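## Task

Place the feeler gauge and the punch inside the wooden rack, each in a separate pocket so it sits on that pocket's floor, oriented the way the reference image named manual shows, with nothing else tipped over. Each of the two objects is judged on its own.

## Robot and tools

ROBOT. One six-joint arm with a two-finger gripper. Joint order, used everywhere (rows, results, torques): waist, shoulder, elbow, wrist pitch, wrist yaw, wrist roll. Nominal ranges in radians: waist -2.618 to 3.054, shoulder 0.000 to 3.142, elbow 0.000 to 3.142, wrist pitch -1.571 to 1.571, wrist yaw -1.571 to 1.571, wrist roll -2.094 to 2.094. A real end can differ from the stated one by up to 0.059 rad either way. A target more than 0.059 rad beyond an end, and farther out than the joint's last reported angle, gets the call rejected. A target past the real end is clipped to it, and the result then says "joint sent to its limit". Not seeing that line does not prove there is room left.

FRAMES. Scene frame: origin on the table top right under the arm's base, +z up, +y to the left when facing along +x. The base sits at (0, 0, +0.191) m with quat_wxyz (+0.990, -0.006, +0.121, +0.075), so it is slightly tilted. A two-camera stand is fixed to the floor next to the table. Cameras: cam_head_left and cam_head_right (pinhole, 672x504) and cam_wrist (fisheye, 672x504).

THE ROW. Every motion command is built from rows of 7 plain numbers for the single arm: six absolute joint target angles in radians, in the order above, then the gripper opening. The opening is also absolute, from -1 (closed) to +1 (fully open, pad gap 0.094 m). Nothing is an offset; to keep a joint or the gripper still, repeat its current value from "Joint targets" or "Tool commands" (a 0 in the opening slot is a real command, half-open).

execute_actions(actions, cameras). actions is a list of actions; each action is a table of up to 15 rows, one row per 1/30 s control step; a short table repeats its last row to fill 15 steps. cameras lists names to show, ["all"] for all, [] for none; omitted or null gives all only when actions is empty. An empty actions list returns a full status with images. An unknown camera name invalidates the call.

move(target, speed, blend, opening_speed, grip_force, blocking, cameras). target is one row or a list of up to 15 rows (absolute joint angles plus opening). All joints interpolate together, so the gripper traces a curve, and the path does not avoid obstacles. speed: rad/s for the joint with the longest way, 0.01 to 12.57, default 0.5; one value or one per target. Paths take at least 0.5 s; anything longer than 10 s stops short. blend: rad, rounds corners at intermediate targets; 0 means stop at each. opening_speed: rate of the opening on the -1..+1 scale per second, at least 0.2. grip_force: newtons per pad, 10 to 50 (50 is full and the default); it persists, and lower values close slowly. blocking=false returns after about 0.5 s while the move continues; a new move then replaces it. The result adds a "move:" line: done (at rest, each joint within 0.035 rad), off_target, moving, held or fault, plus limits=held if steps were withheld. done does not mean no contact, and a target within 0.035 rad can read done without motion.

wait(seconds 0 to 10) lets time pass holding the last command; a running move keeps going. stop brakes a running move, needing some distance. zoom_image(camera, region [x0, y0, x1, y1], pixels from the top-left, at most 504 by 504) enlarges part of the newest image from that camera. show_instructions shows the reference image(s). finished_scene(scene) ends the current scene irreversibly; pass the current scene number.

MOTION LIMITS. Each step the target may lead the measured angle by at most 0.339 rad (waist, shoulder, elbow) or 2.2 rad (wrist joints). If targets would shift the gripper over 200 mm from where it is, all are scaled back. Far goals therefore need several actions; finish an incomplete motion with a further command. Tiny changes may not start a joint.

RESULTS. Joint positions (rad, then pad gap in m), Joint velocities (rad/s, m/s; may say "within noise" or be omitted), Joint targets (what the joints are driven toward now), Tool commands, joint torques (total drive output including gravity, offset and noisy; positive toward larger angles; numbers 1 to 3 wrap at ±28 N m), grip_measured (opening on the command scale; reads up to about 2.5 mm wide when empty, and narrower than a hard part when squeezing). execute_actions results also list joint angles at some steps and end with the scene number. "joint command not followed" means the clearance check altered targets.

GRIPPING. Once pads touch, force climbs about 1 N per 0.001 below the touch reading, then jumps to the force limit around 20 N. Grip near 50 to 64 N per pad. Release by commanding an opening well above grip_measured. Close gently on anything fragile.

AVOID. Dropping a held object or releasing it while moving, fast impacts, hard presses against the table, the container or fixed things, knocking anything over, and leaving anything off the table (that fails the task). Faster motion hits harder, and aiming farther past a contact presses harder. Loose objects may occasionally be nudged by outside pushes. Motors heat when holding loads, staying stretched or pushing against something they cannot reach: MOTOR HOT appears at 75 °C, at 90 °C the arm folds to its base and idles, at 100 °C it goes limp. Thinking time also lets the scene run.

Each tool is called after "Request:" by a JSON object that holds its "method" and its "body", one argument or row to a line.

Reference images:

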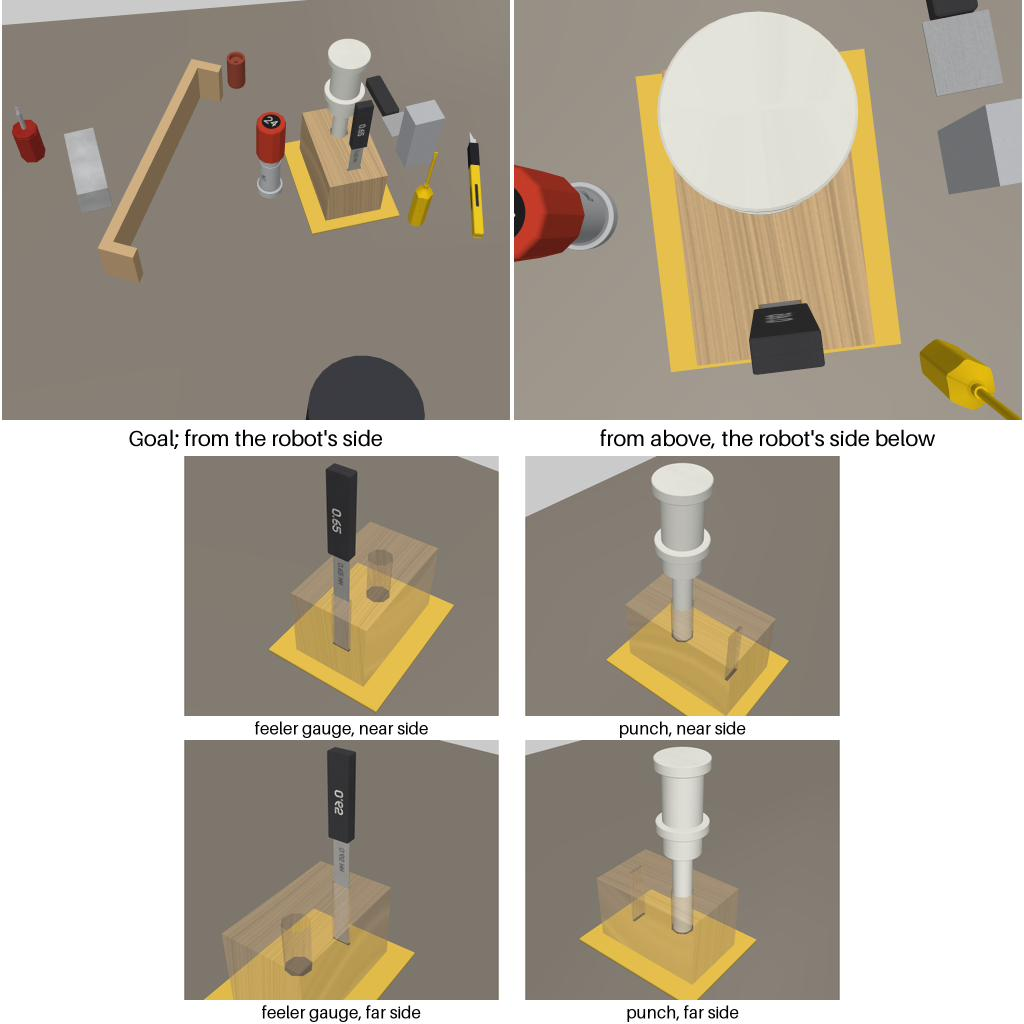

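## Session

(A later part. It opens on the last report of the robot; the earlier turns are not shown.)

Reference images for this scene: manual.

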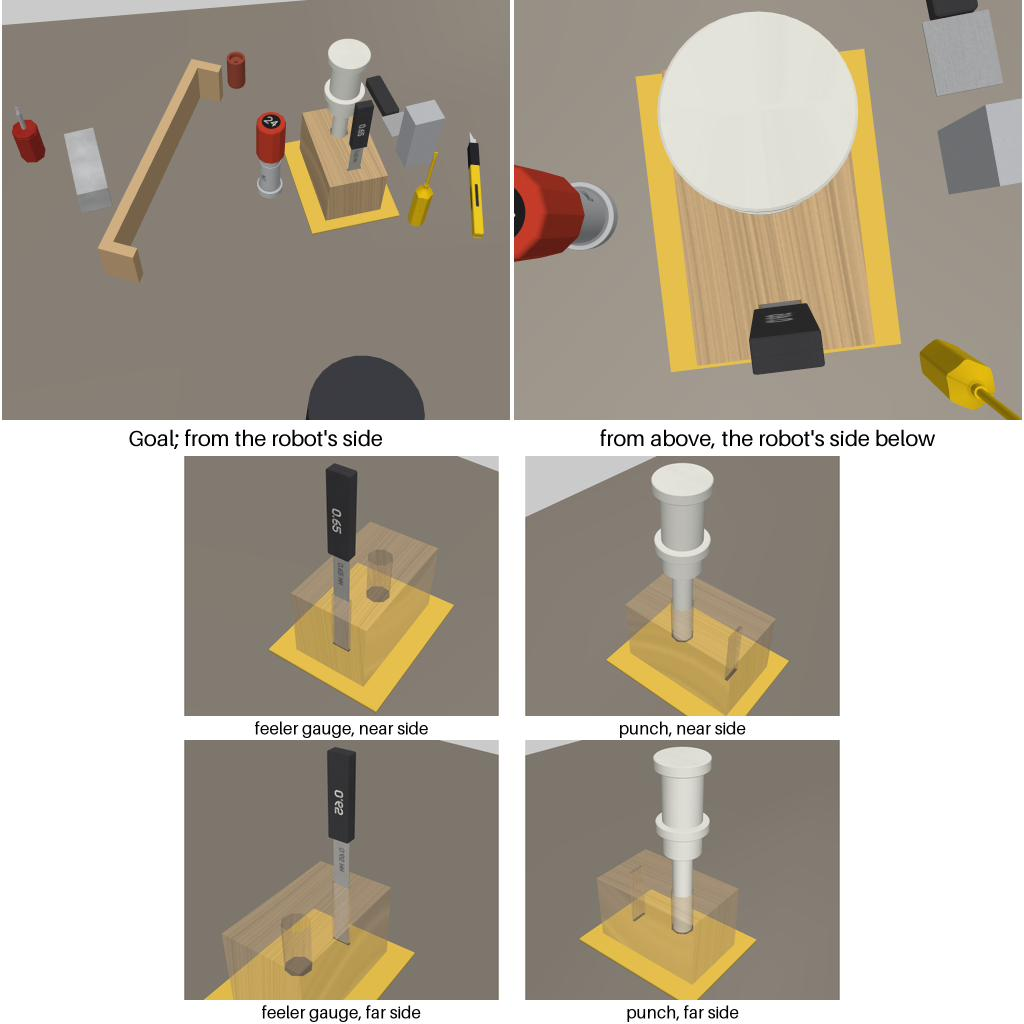

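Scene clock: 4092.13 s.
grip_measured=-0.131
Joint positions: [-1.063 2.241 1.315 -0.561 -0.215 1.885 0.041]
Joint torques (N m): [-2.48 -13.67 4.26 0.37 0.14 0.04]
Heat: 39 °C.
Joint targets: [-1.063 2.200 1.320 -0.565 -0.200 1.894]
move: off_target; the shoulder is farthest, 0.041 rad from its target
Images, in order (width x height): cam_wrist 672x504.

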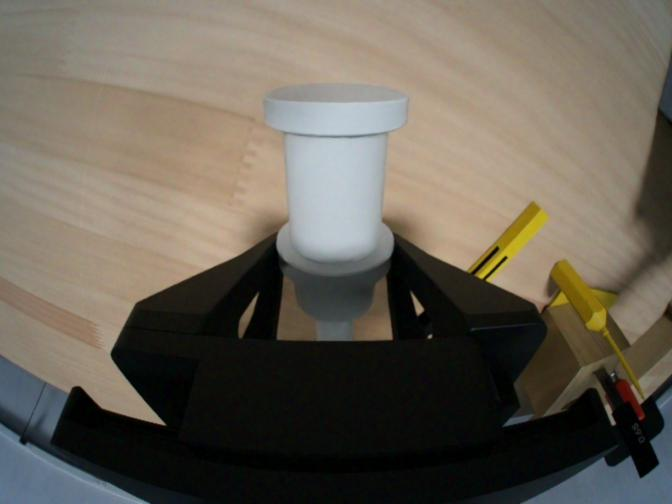

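Request:
{"method": "move", "body": {
  "target": [0.062, 1.694, 0.724, -0.293, 0.655, -1.678, -0.6],
  "speed": 0.04,
  "cameras": ["cam_wrist"]
}}

Request:
{"method": "zoom_image", "body": {
  "camera": "cam_wrist",
  "region": [270, 80, 390, 200]
}}

Scene clock: 5117.23 s.
grip_measured=-0.126
Joint positions: [0.056 1.685 0.75 -0.301 0.667 -1.685 0.041]
Joint torques (N m): [0.61 -6.63 1.85 0.8 0.22 0.04]
Heat: 35 °C.
Joint targets: [0.062 1.694 0.724 -0.293 0.655 -1.678]
move: done
Images, in order (width x height): cam_wrist 672x504.

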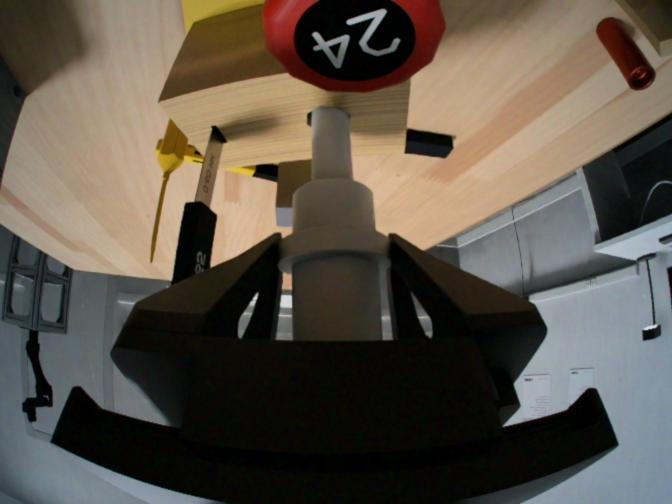

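Scaled by 4.200 from the camera's 672x504 image, which has a finer 960x720 frame.

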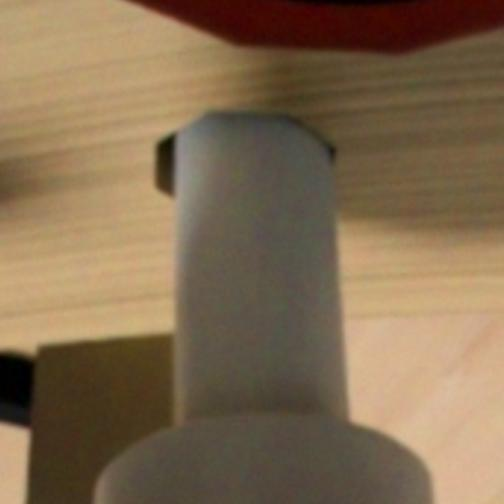

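Request:
{"method": "move", "body": {
  "target": [0.062, 1.66, 0.72, -0.312, 0.642, -1.678, -0.6],
  "speed": 0.05,
  "cameras": ["cam_wrist"]
}}

Request:
{"method": "zoom_image", "body": {
  "camera": "cam_wrist",
  "region": [270, 80, 390, 200]
}}

Scene clock: 5139.70 s.
grip_measured=-0.126
Joint positions: [0.056 1.679 0.743 -0.299 0.663 -1.683 0.041]
Joint torques (N m): [0.58 -8.59 2.09 0.58 0.13 0.02]
Heat: 35 °C.
Joint targets: [0.062 1.660 0.720 -0.312 0.642 -1.678]
move: done
Images, in order (width x height): cam_wrist 672x504.

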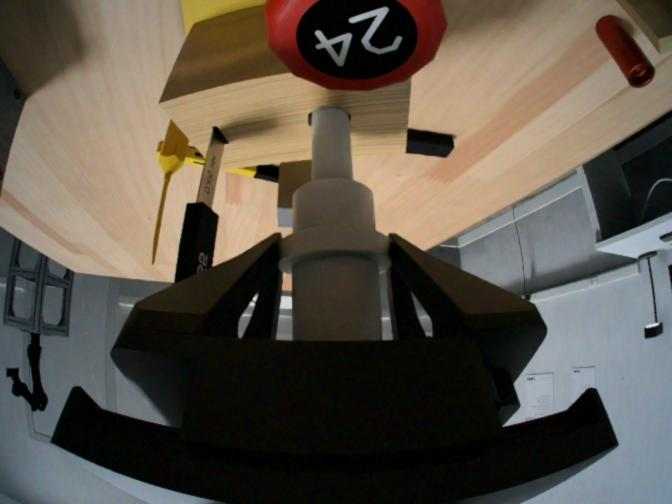

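Scaled by 4.200 from the camera's 672x504 image, which has a finer 960x720 frame.

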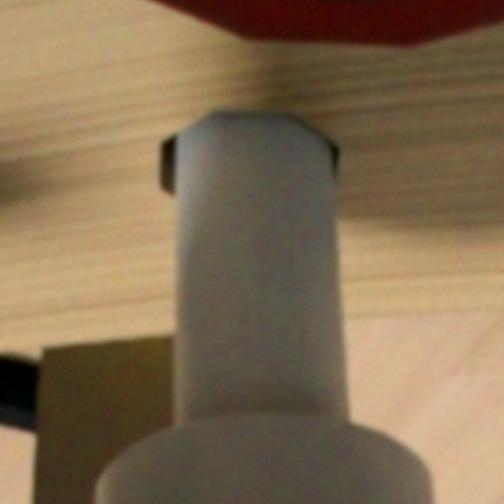

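Request:
{"method": "move", "body": {
  "target": [0.062, 1.712, 0.708, -0.268, 0.648, -1.678, -0.6],
  "speed": 0.05,
  "cameras": ["cam_wrist"]
}}

Request:
{"method": "zoom_image", "body": {
  "camera": "cam_wrist",
  "region": [270, 80, 390, 200]
}}

Scene clock: 5150.70 s.
grip_measured=-0.127
Joint positions: [0.056 1.679 0.732 -0.28 0.672 -1.683 0.041]
Joint torques (N m): [0.55 -4.86 1.98 0.87 0.12 0.01]
Heat: 35 °C.
Joint targets: [0.062 1.712 0.708 -0.268 0.648 -1.678]
move: done
Images, in order (width x height): cam_wrist 672x504.

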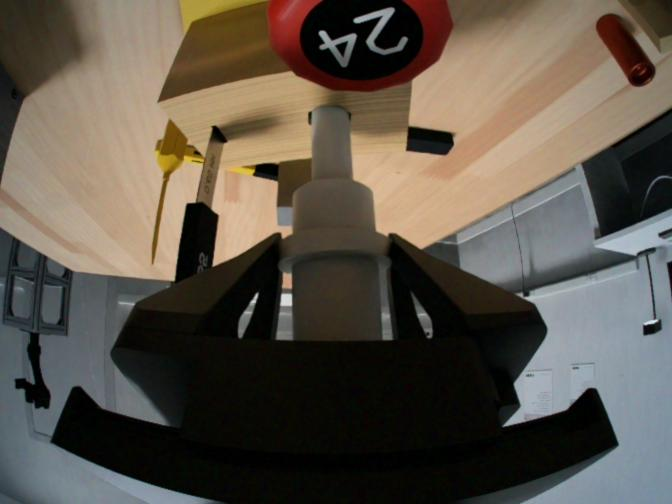

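Scaled by 4.200 from the camera's 672x504 image, which has a finer 960x720 frame.

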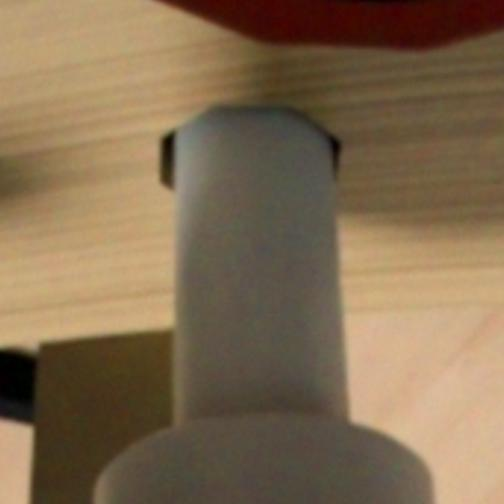

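Request:
{"method": "move", "body": {
  "target": [
    [0.034, 1.68, 0.712, -0.285, 0.65, -1.678, -0.6],
    [0.034, 1.71, 0.706, -0.262, 0.655, -1.678, -0.6]
  ],
  "speed": 0.05,
  "cameras": ["cam_wrist"]
}}

Request:
{"method": "zoom_image", "body": {
  "camera": "cam_wrist",
  "region": [270, 80, 390, 200]
}}

Scene clock: 5173.20 s.
grip_measured=-0.127
Joint positions: [0.049 1.679 0.732 -0.276 0.671 -1.683 0.041]
Joint torques (N m): [-1.26 -4.98 1.8 0.91 0.18 0.02]
Heat: 35 °C.
Joint targets: [0.034 1.710 0.706 -0.262 0.655 -1.678]
move: done
Images, in order (width x height): cam_wrist 672x504.

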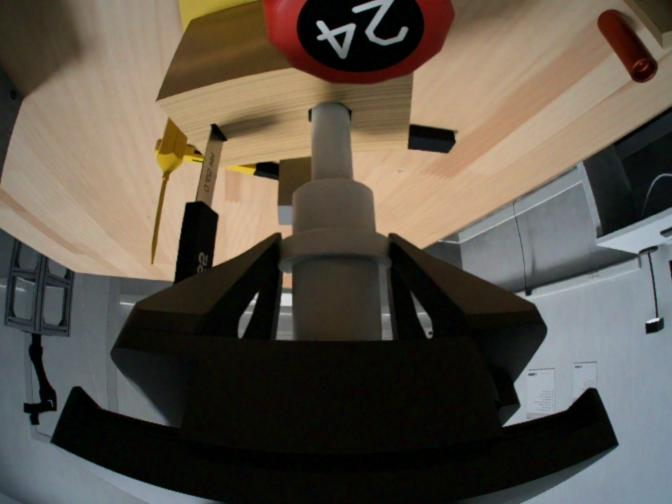

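Scaled by 4.200 from the camera's 672x504 image, which has a finer 960x720 frame.

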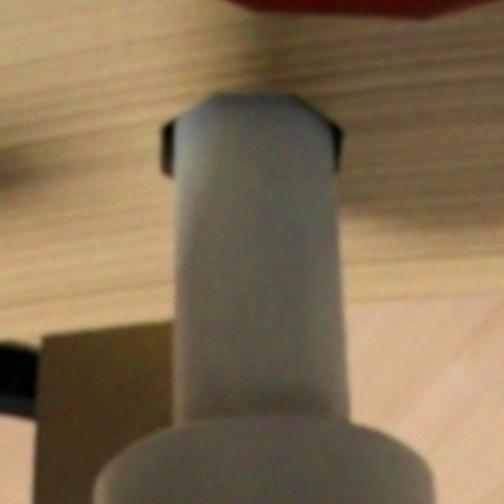

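Request:
{"method": "move", "body": {
  "target": [
    [0.045, 1.684, 0.722, -0.273, 0.668, -1.68, -0.6],
    [0.045, 1.684, 0.722, -0.273, 0.668, -1.68, -0.2],
    [0.045, 1.684, 0.722, -0.273, 0.668, -1.68, 0.0]
  ],
  "speed": 0.05,
  "opening_speed": 0.3,
  "cameras": ["cam_wrist", "cam_head_right", "cam_head_left"]
}}

Request:
{"method": "zoom_image", "body": {
  "camera": "cam_wrist",
  "region": [220, 60, 440, 280]
}}

Scene clock: 5221.87 s.
grip_measured=-0.002
Joint positions: [0.049 1.679 0.732 -0.276 0.671 -1.683 0.047]
Joint torques (N m): [-0.28 -6.82 2.96 0.78 0.3 -0.01]
Heat: 35 °C.
Joint targets: [0.045 1.684 0.722 -0.273 0.668 -1.680]
move: done

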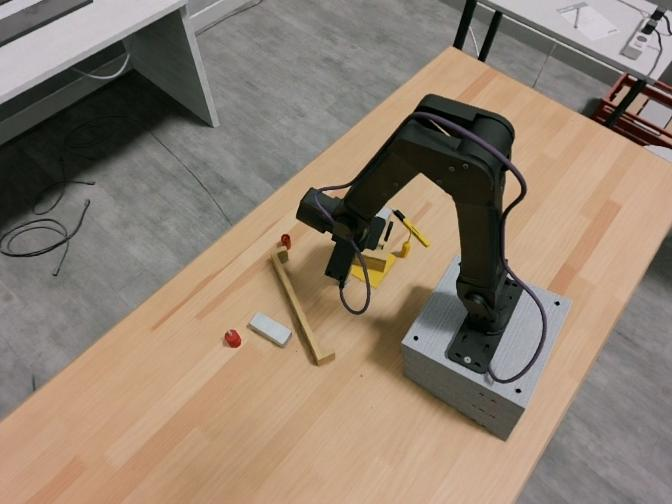

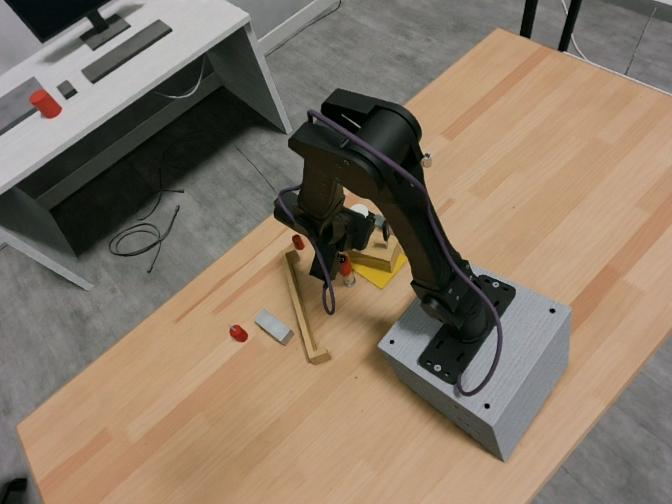

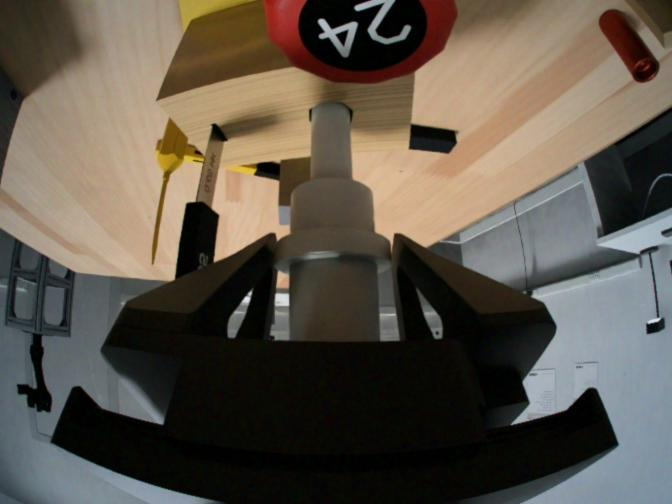

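Scaled by 2.291 from the camera's 672x504 image, which has a finer 960x720 frame.

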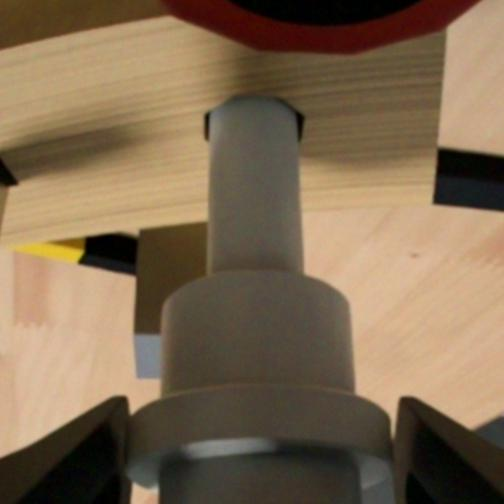

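Request:
{"method": "move", "body": {
  "target": [
    [0.045, 1.684, 0.722, -0.273, 0.668, -1.68, 0.18],
    [0.187, 1.533, 0.798, -0.563, 0.727, -1.515, 0.18],
    [0.325, 1.454, 0.89, -0.855, 0.752, -1.333, 0.18]
  ],
  "speed": [0.1, 0.12, 0.2],
  "blend": [0, 0.03, 0],
  "opening_speed": 0.4,
  "cameras": ["all"]
}}

Scene clock: 5272.47 s.
grip_measured=+0.178
Joint positions: [0.316 1.478 0.861 -0.837 0.744 -1.341 0.055]
Joint torques (N m): [1.21 -8.05 7.01 0.12 0.4 0.04]
Heat: 33 °C.
Joint targets: [0.325 1.454 0.890 -0.855 0.752 -1.333]
move: done

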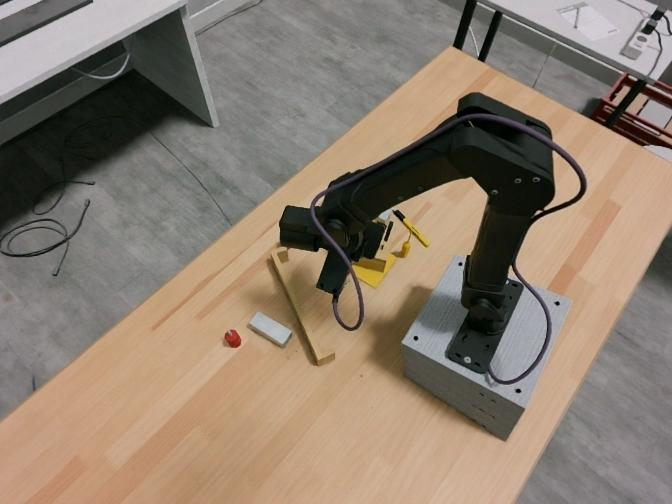

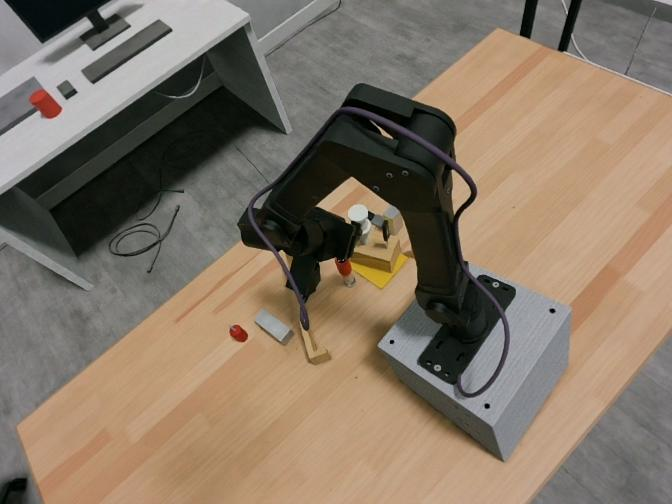

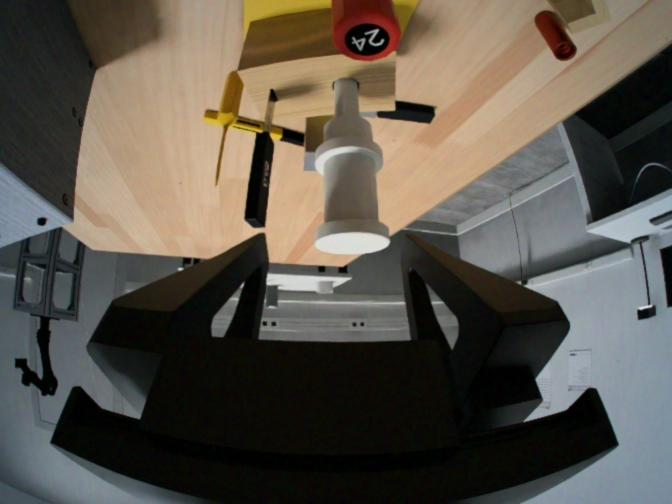

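Request:
{"method": "zoom_image", "body": {
  "camera": "cam_head_right",
  "region": [330, 195, 420, 285]
}}

Request:
{"method": "zoom_image", "body": {
  "camera": "cam_wrist",
  "region": [200, 0, 440, 260]
}}

Scaled by 5.600 from the camera's 672x504 image, which has a finer 960x720 frame.

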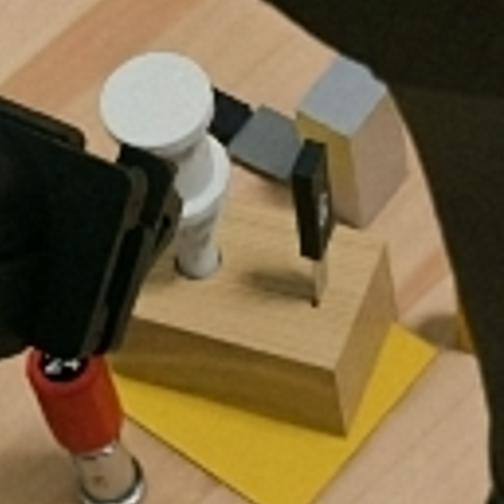

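Scaled by 1.938 from the camera's 672x504 image, which has a finer 960x720 frame.

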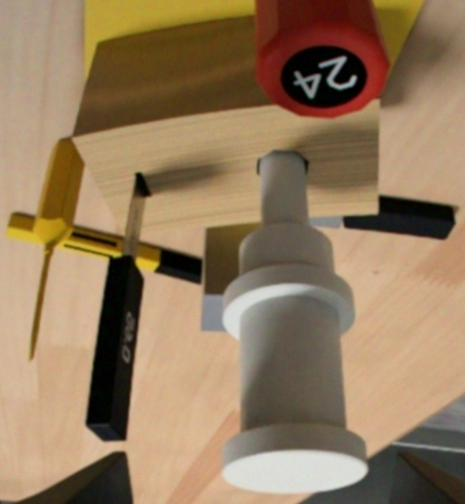

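Request:
{"method": "move", "body": {
  "target": [0.4, 1.25, 0.95, -1.0, 0.752, -1.333, 0.18],
  "speed": 0.4,
  "cameras": ["all"]
}}

Request:
{"method": "zoom_image", "body": {
  "camera": "cam_head_right",
  "region": [330, 195, 420, 285]
}}

Request:
{"method": "zoom_image", "body": {
  "camera": "cam_wrist",
  "region": [180, 0, 460, 280]
}}

Scene clock: 5298.00 s.
grip_measured=+0.178
Joint positions: [0.391 1.265 0.921 -0.983 0.745 -1.341 0.055]
Joint torques (N m): [1.24 -6.24 7.9 0.38 0.38 0.05]
Heat: 34 °C.
Joint targets: [0.400 1.250 0.950 -1.000 0.752 -1.333]
move: done

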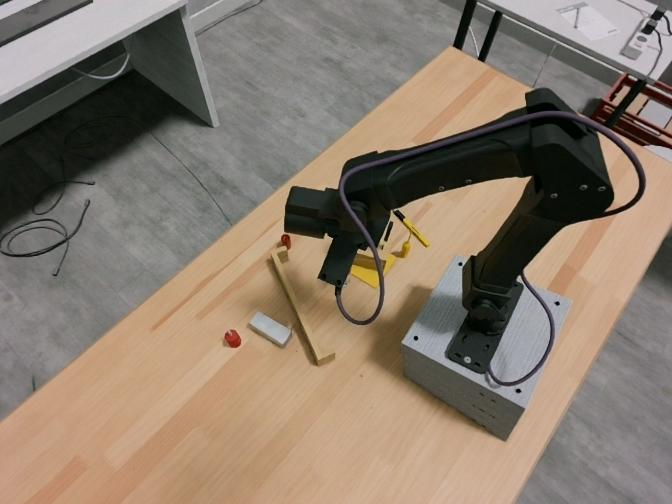

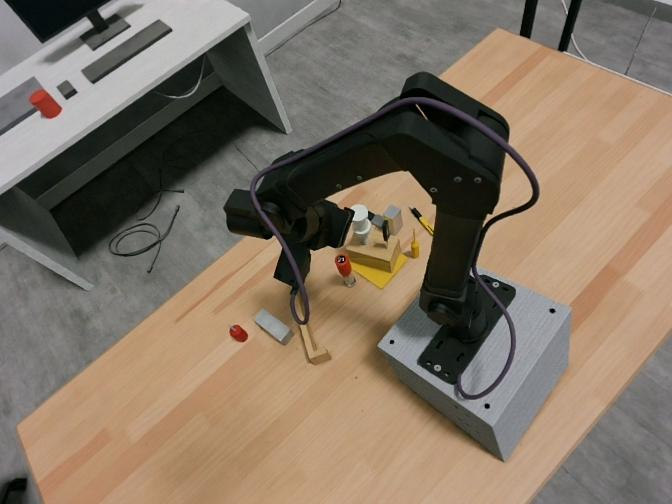

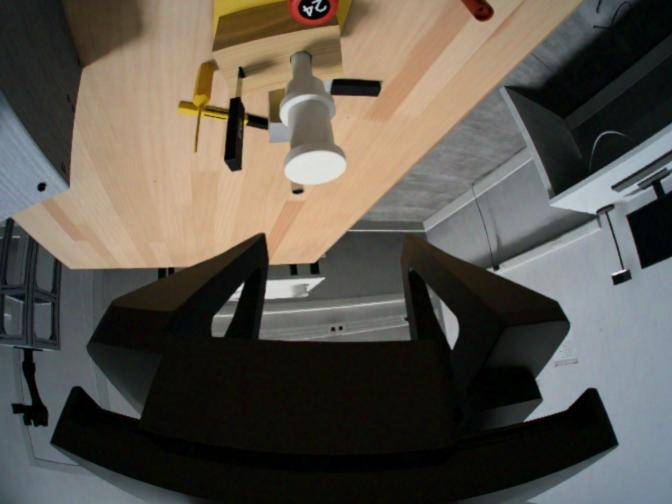

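Scaled by 5.600 from the camera's 672x504 image, which has a finer 960x720 frame.

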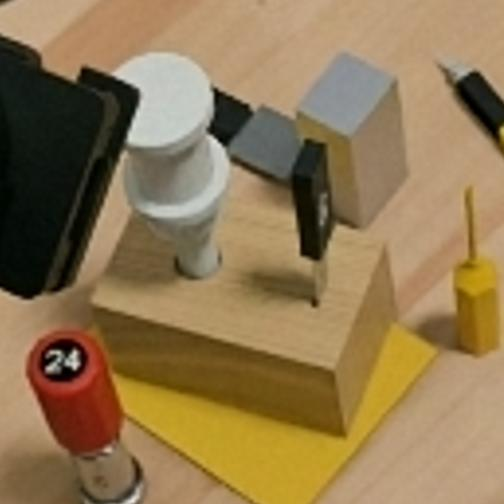

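Scaled by 1.800 from the camera's 672x504 image, which has a finer 960x720 frame.

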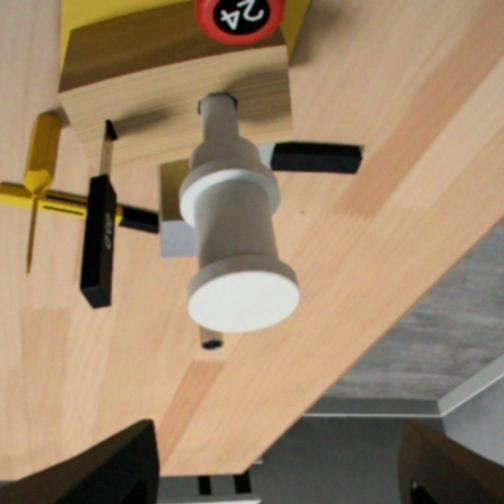

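Request:
{"method": "finished_scene", "body": {
  "scene": 2
}}

The scene is finished: the task was done.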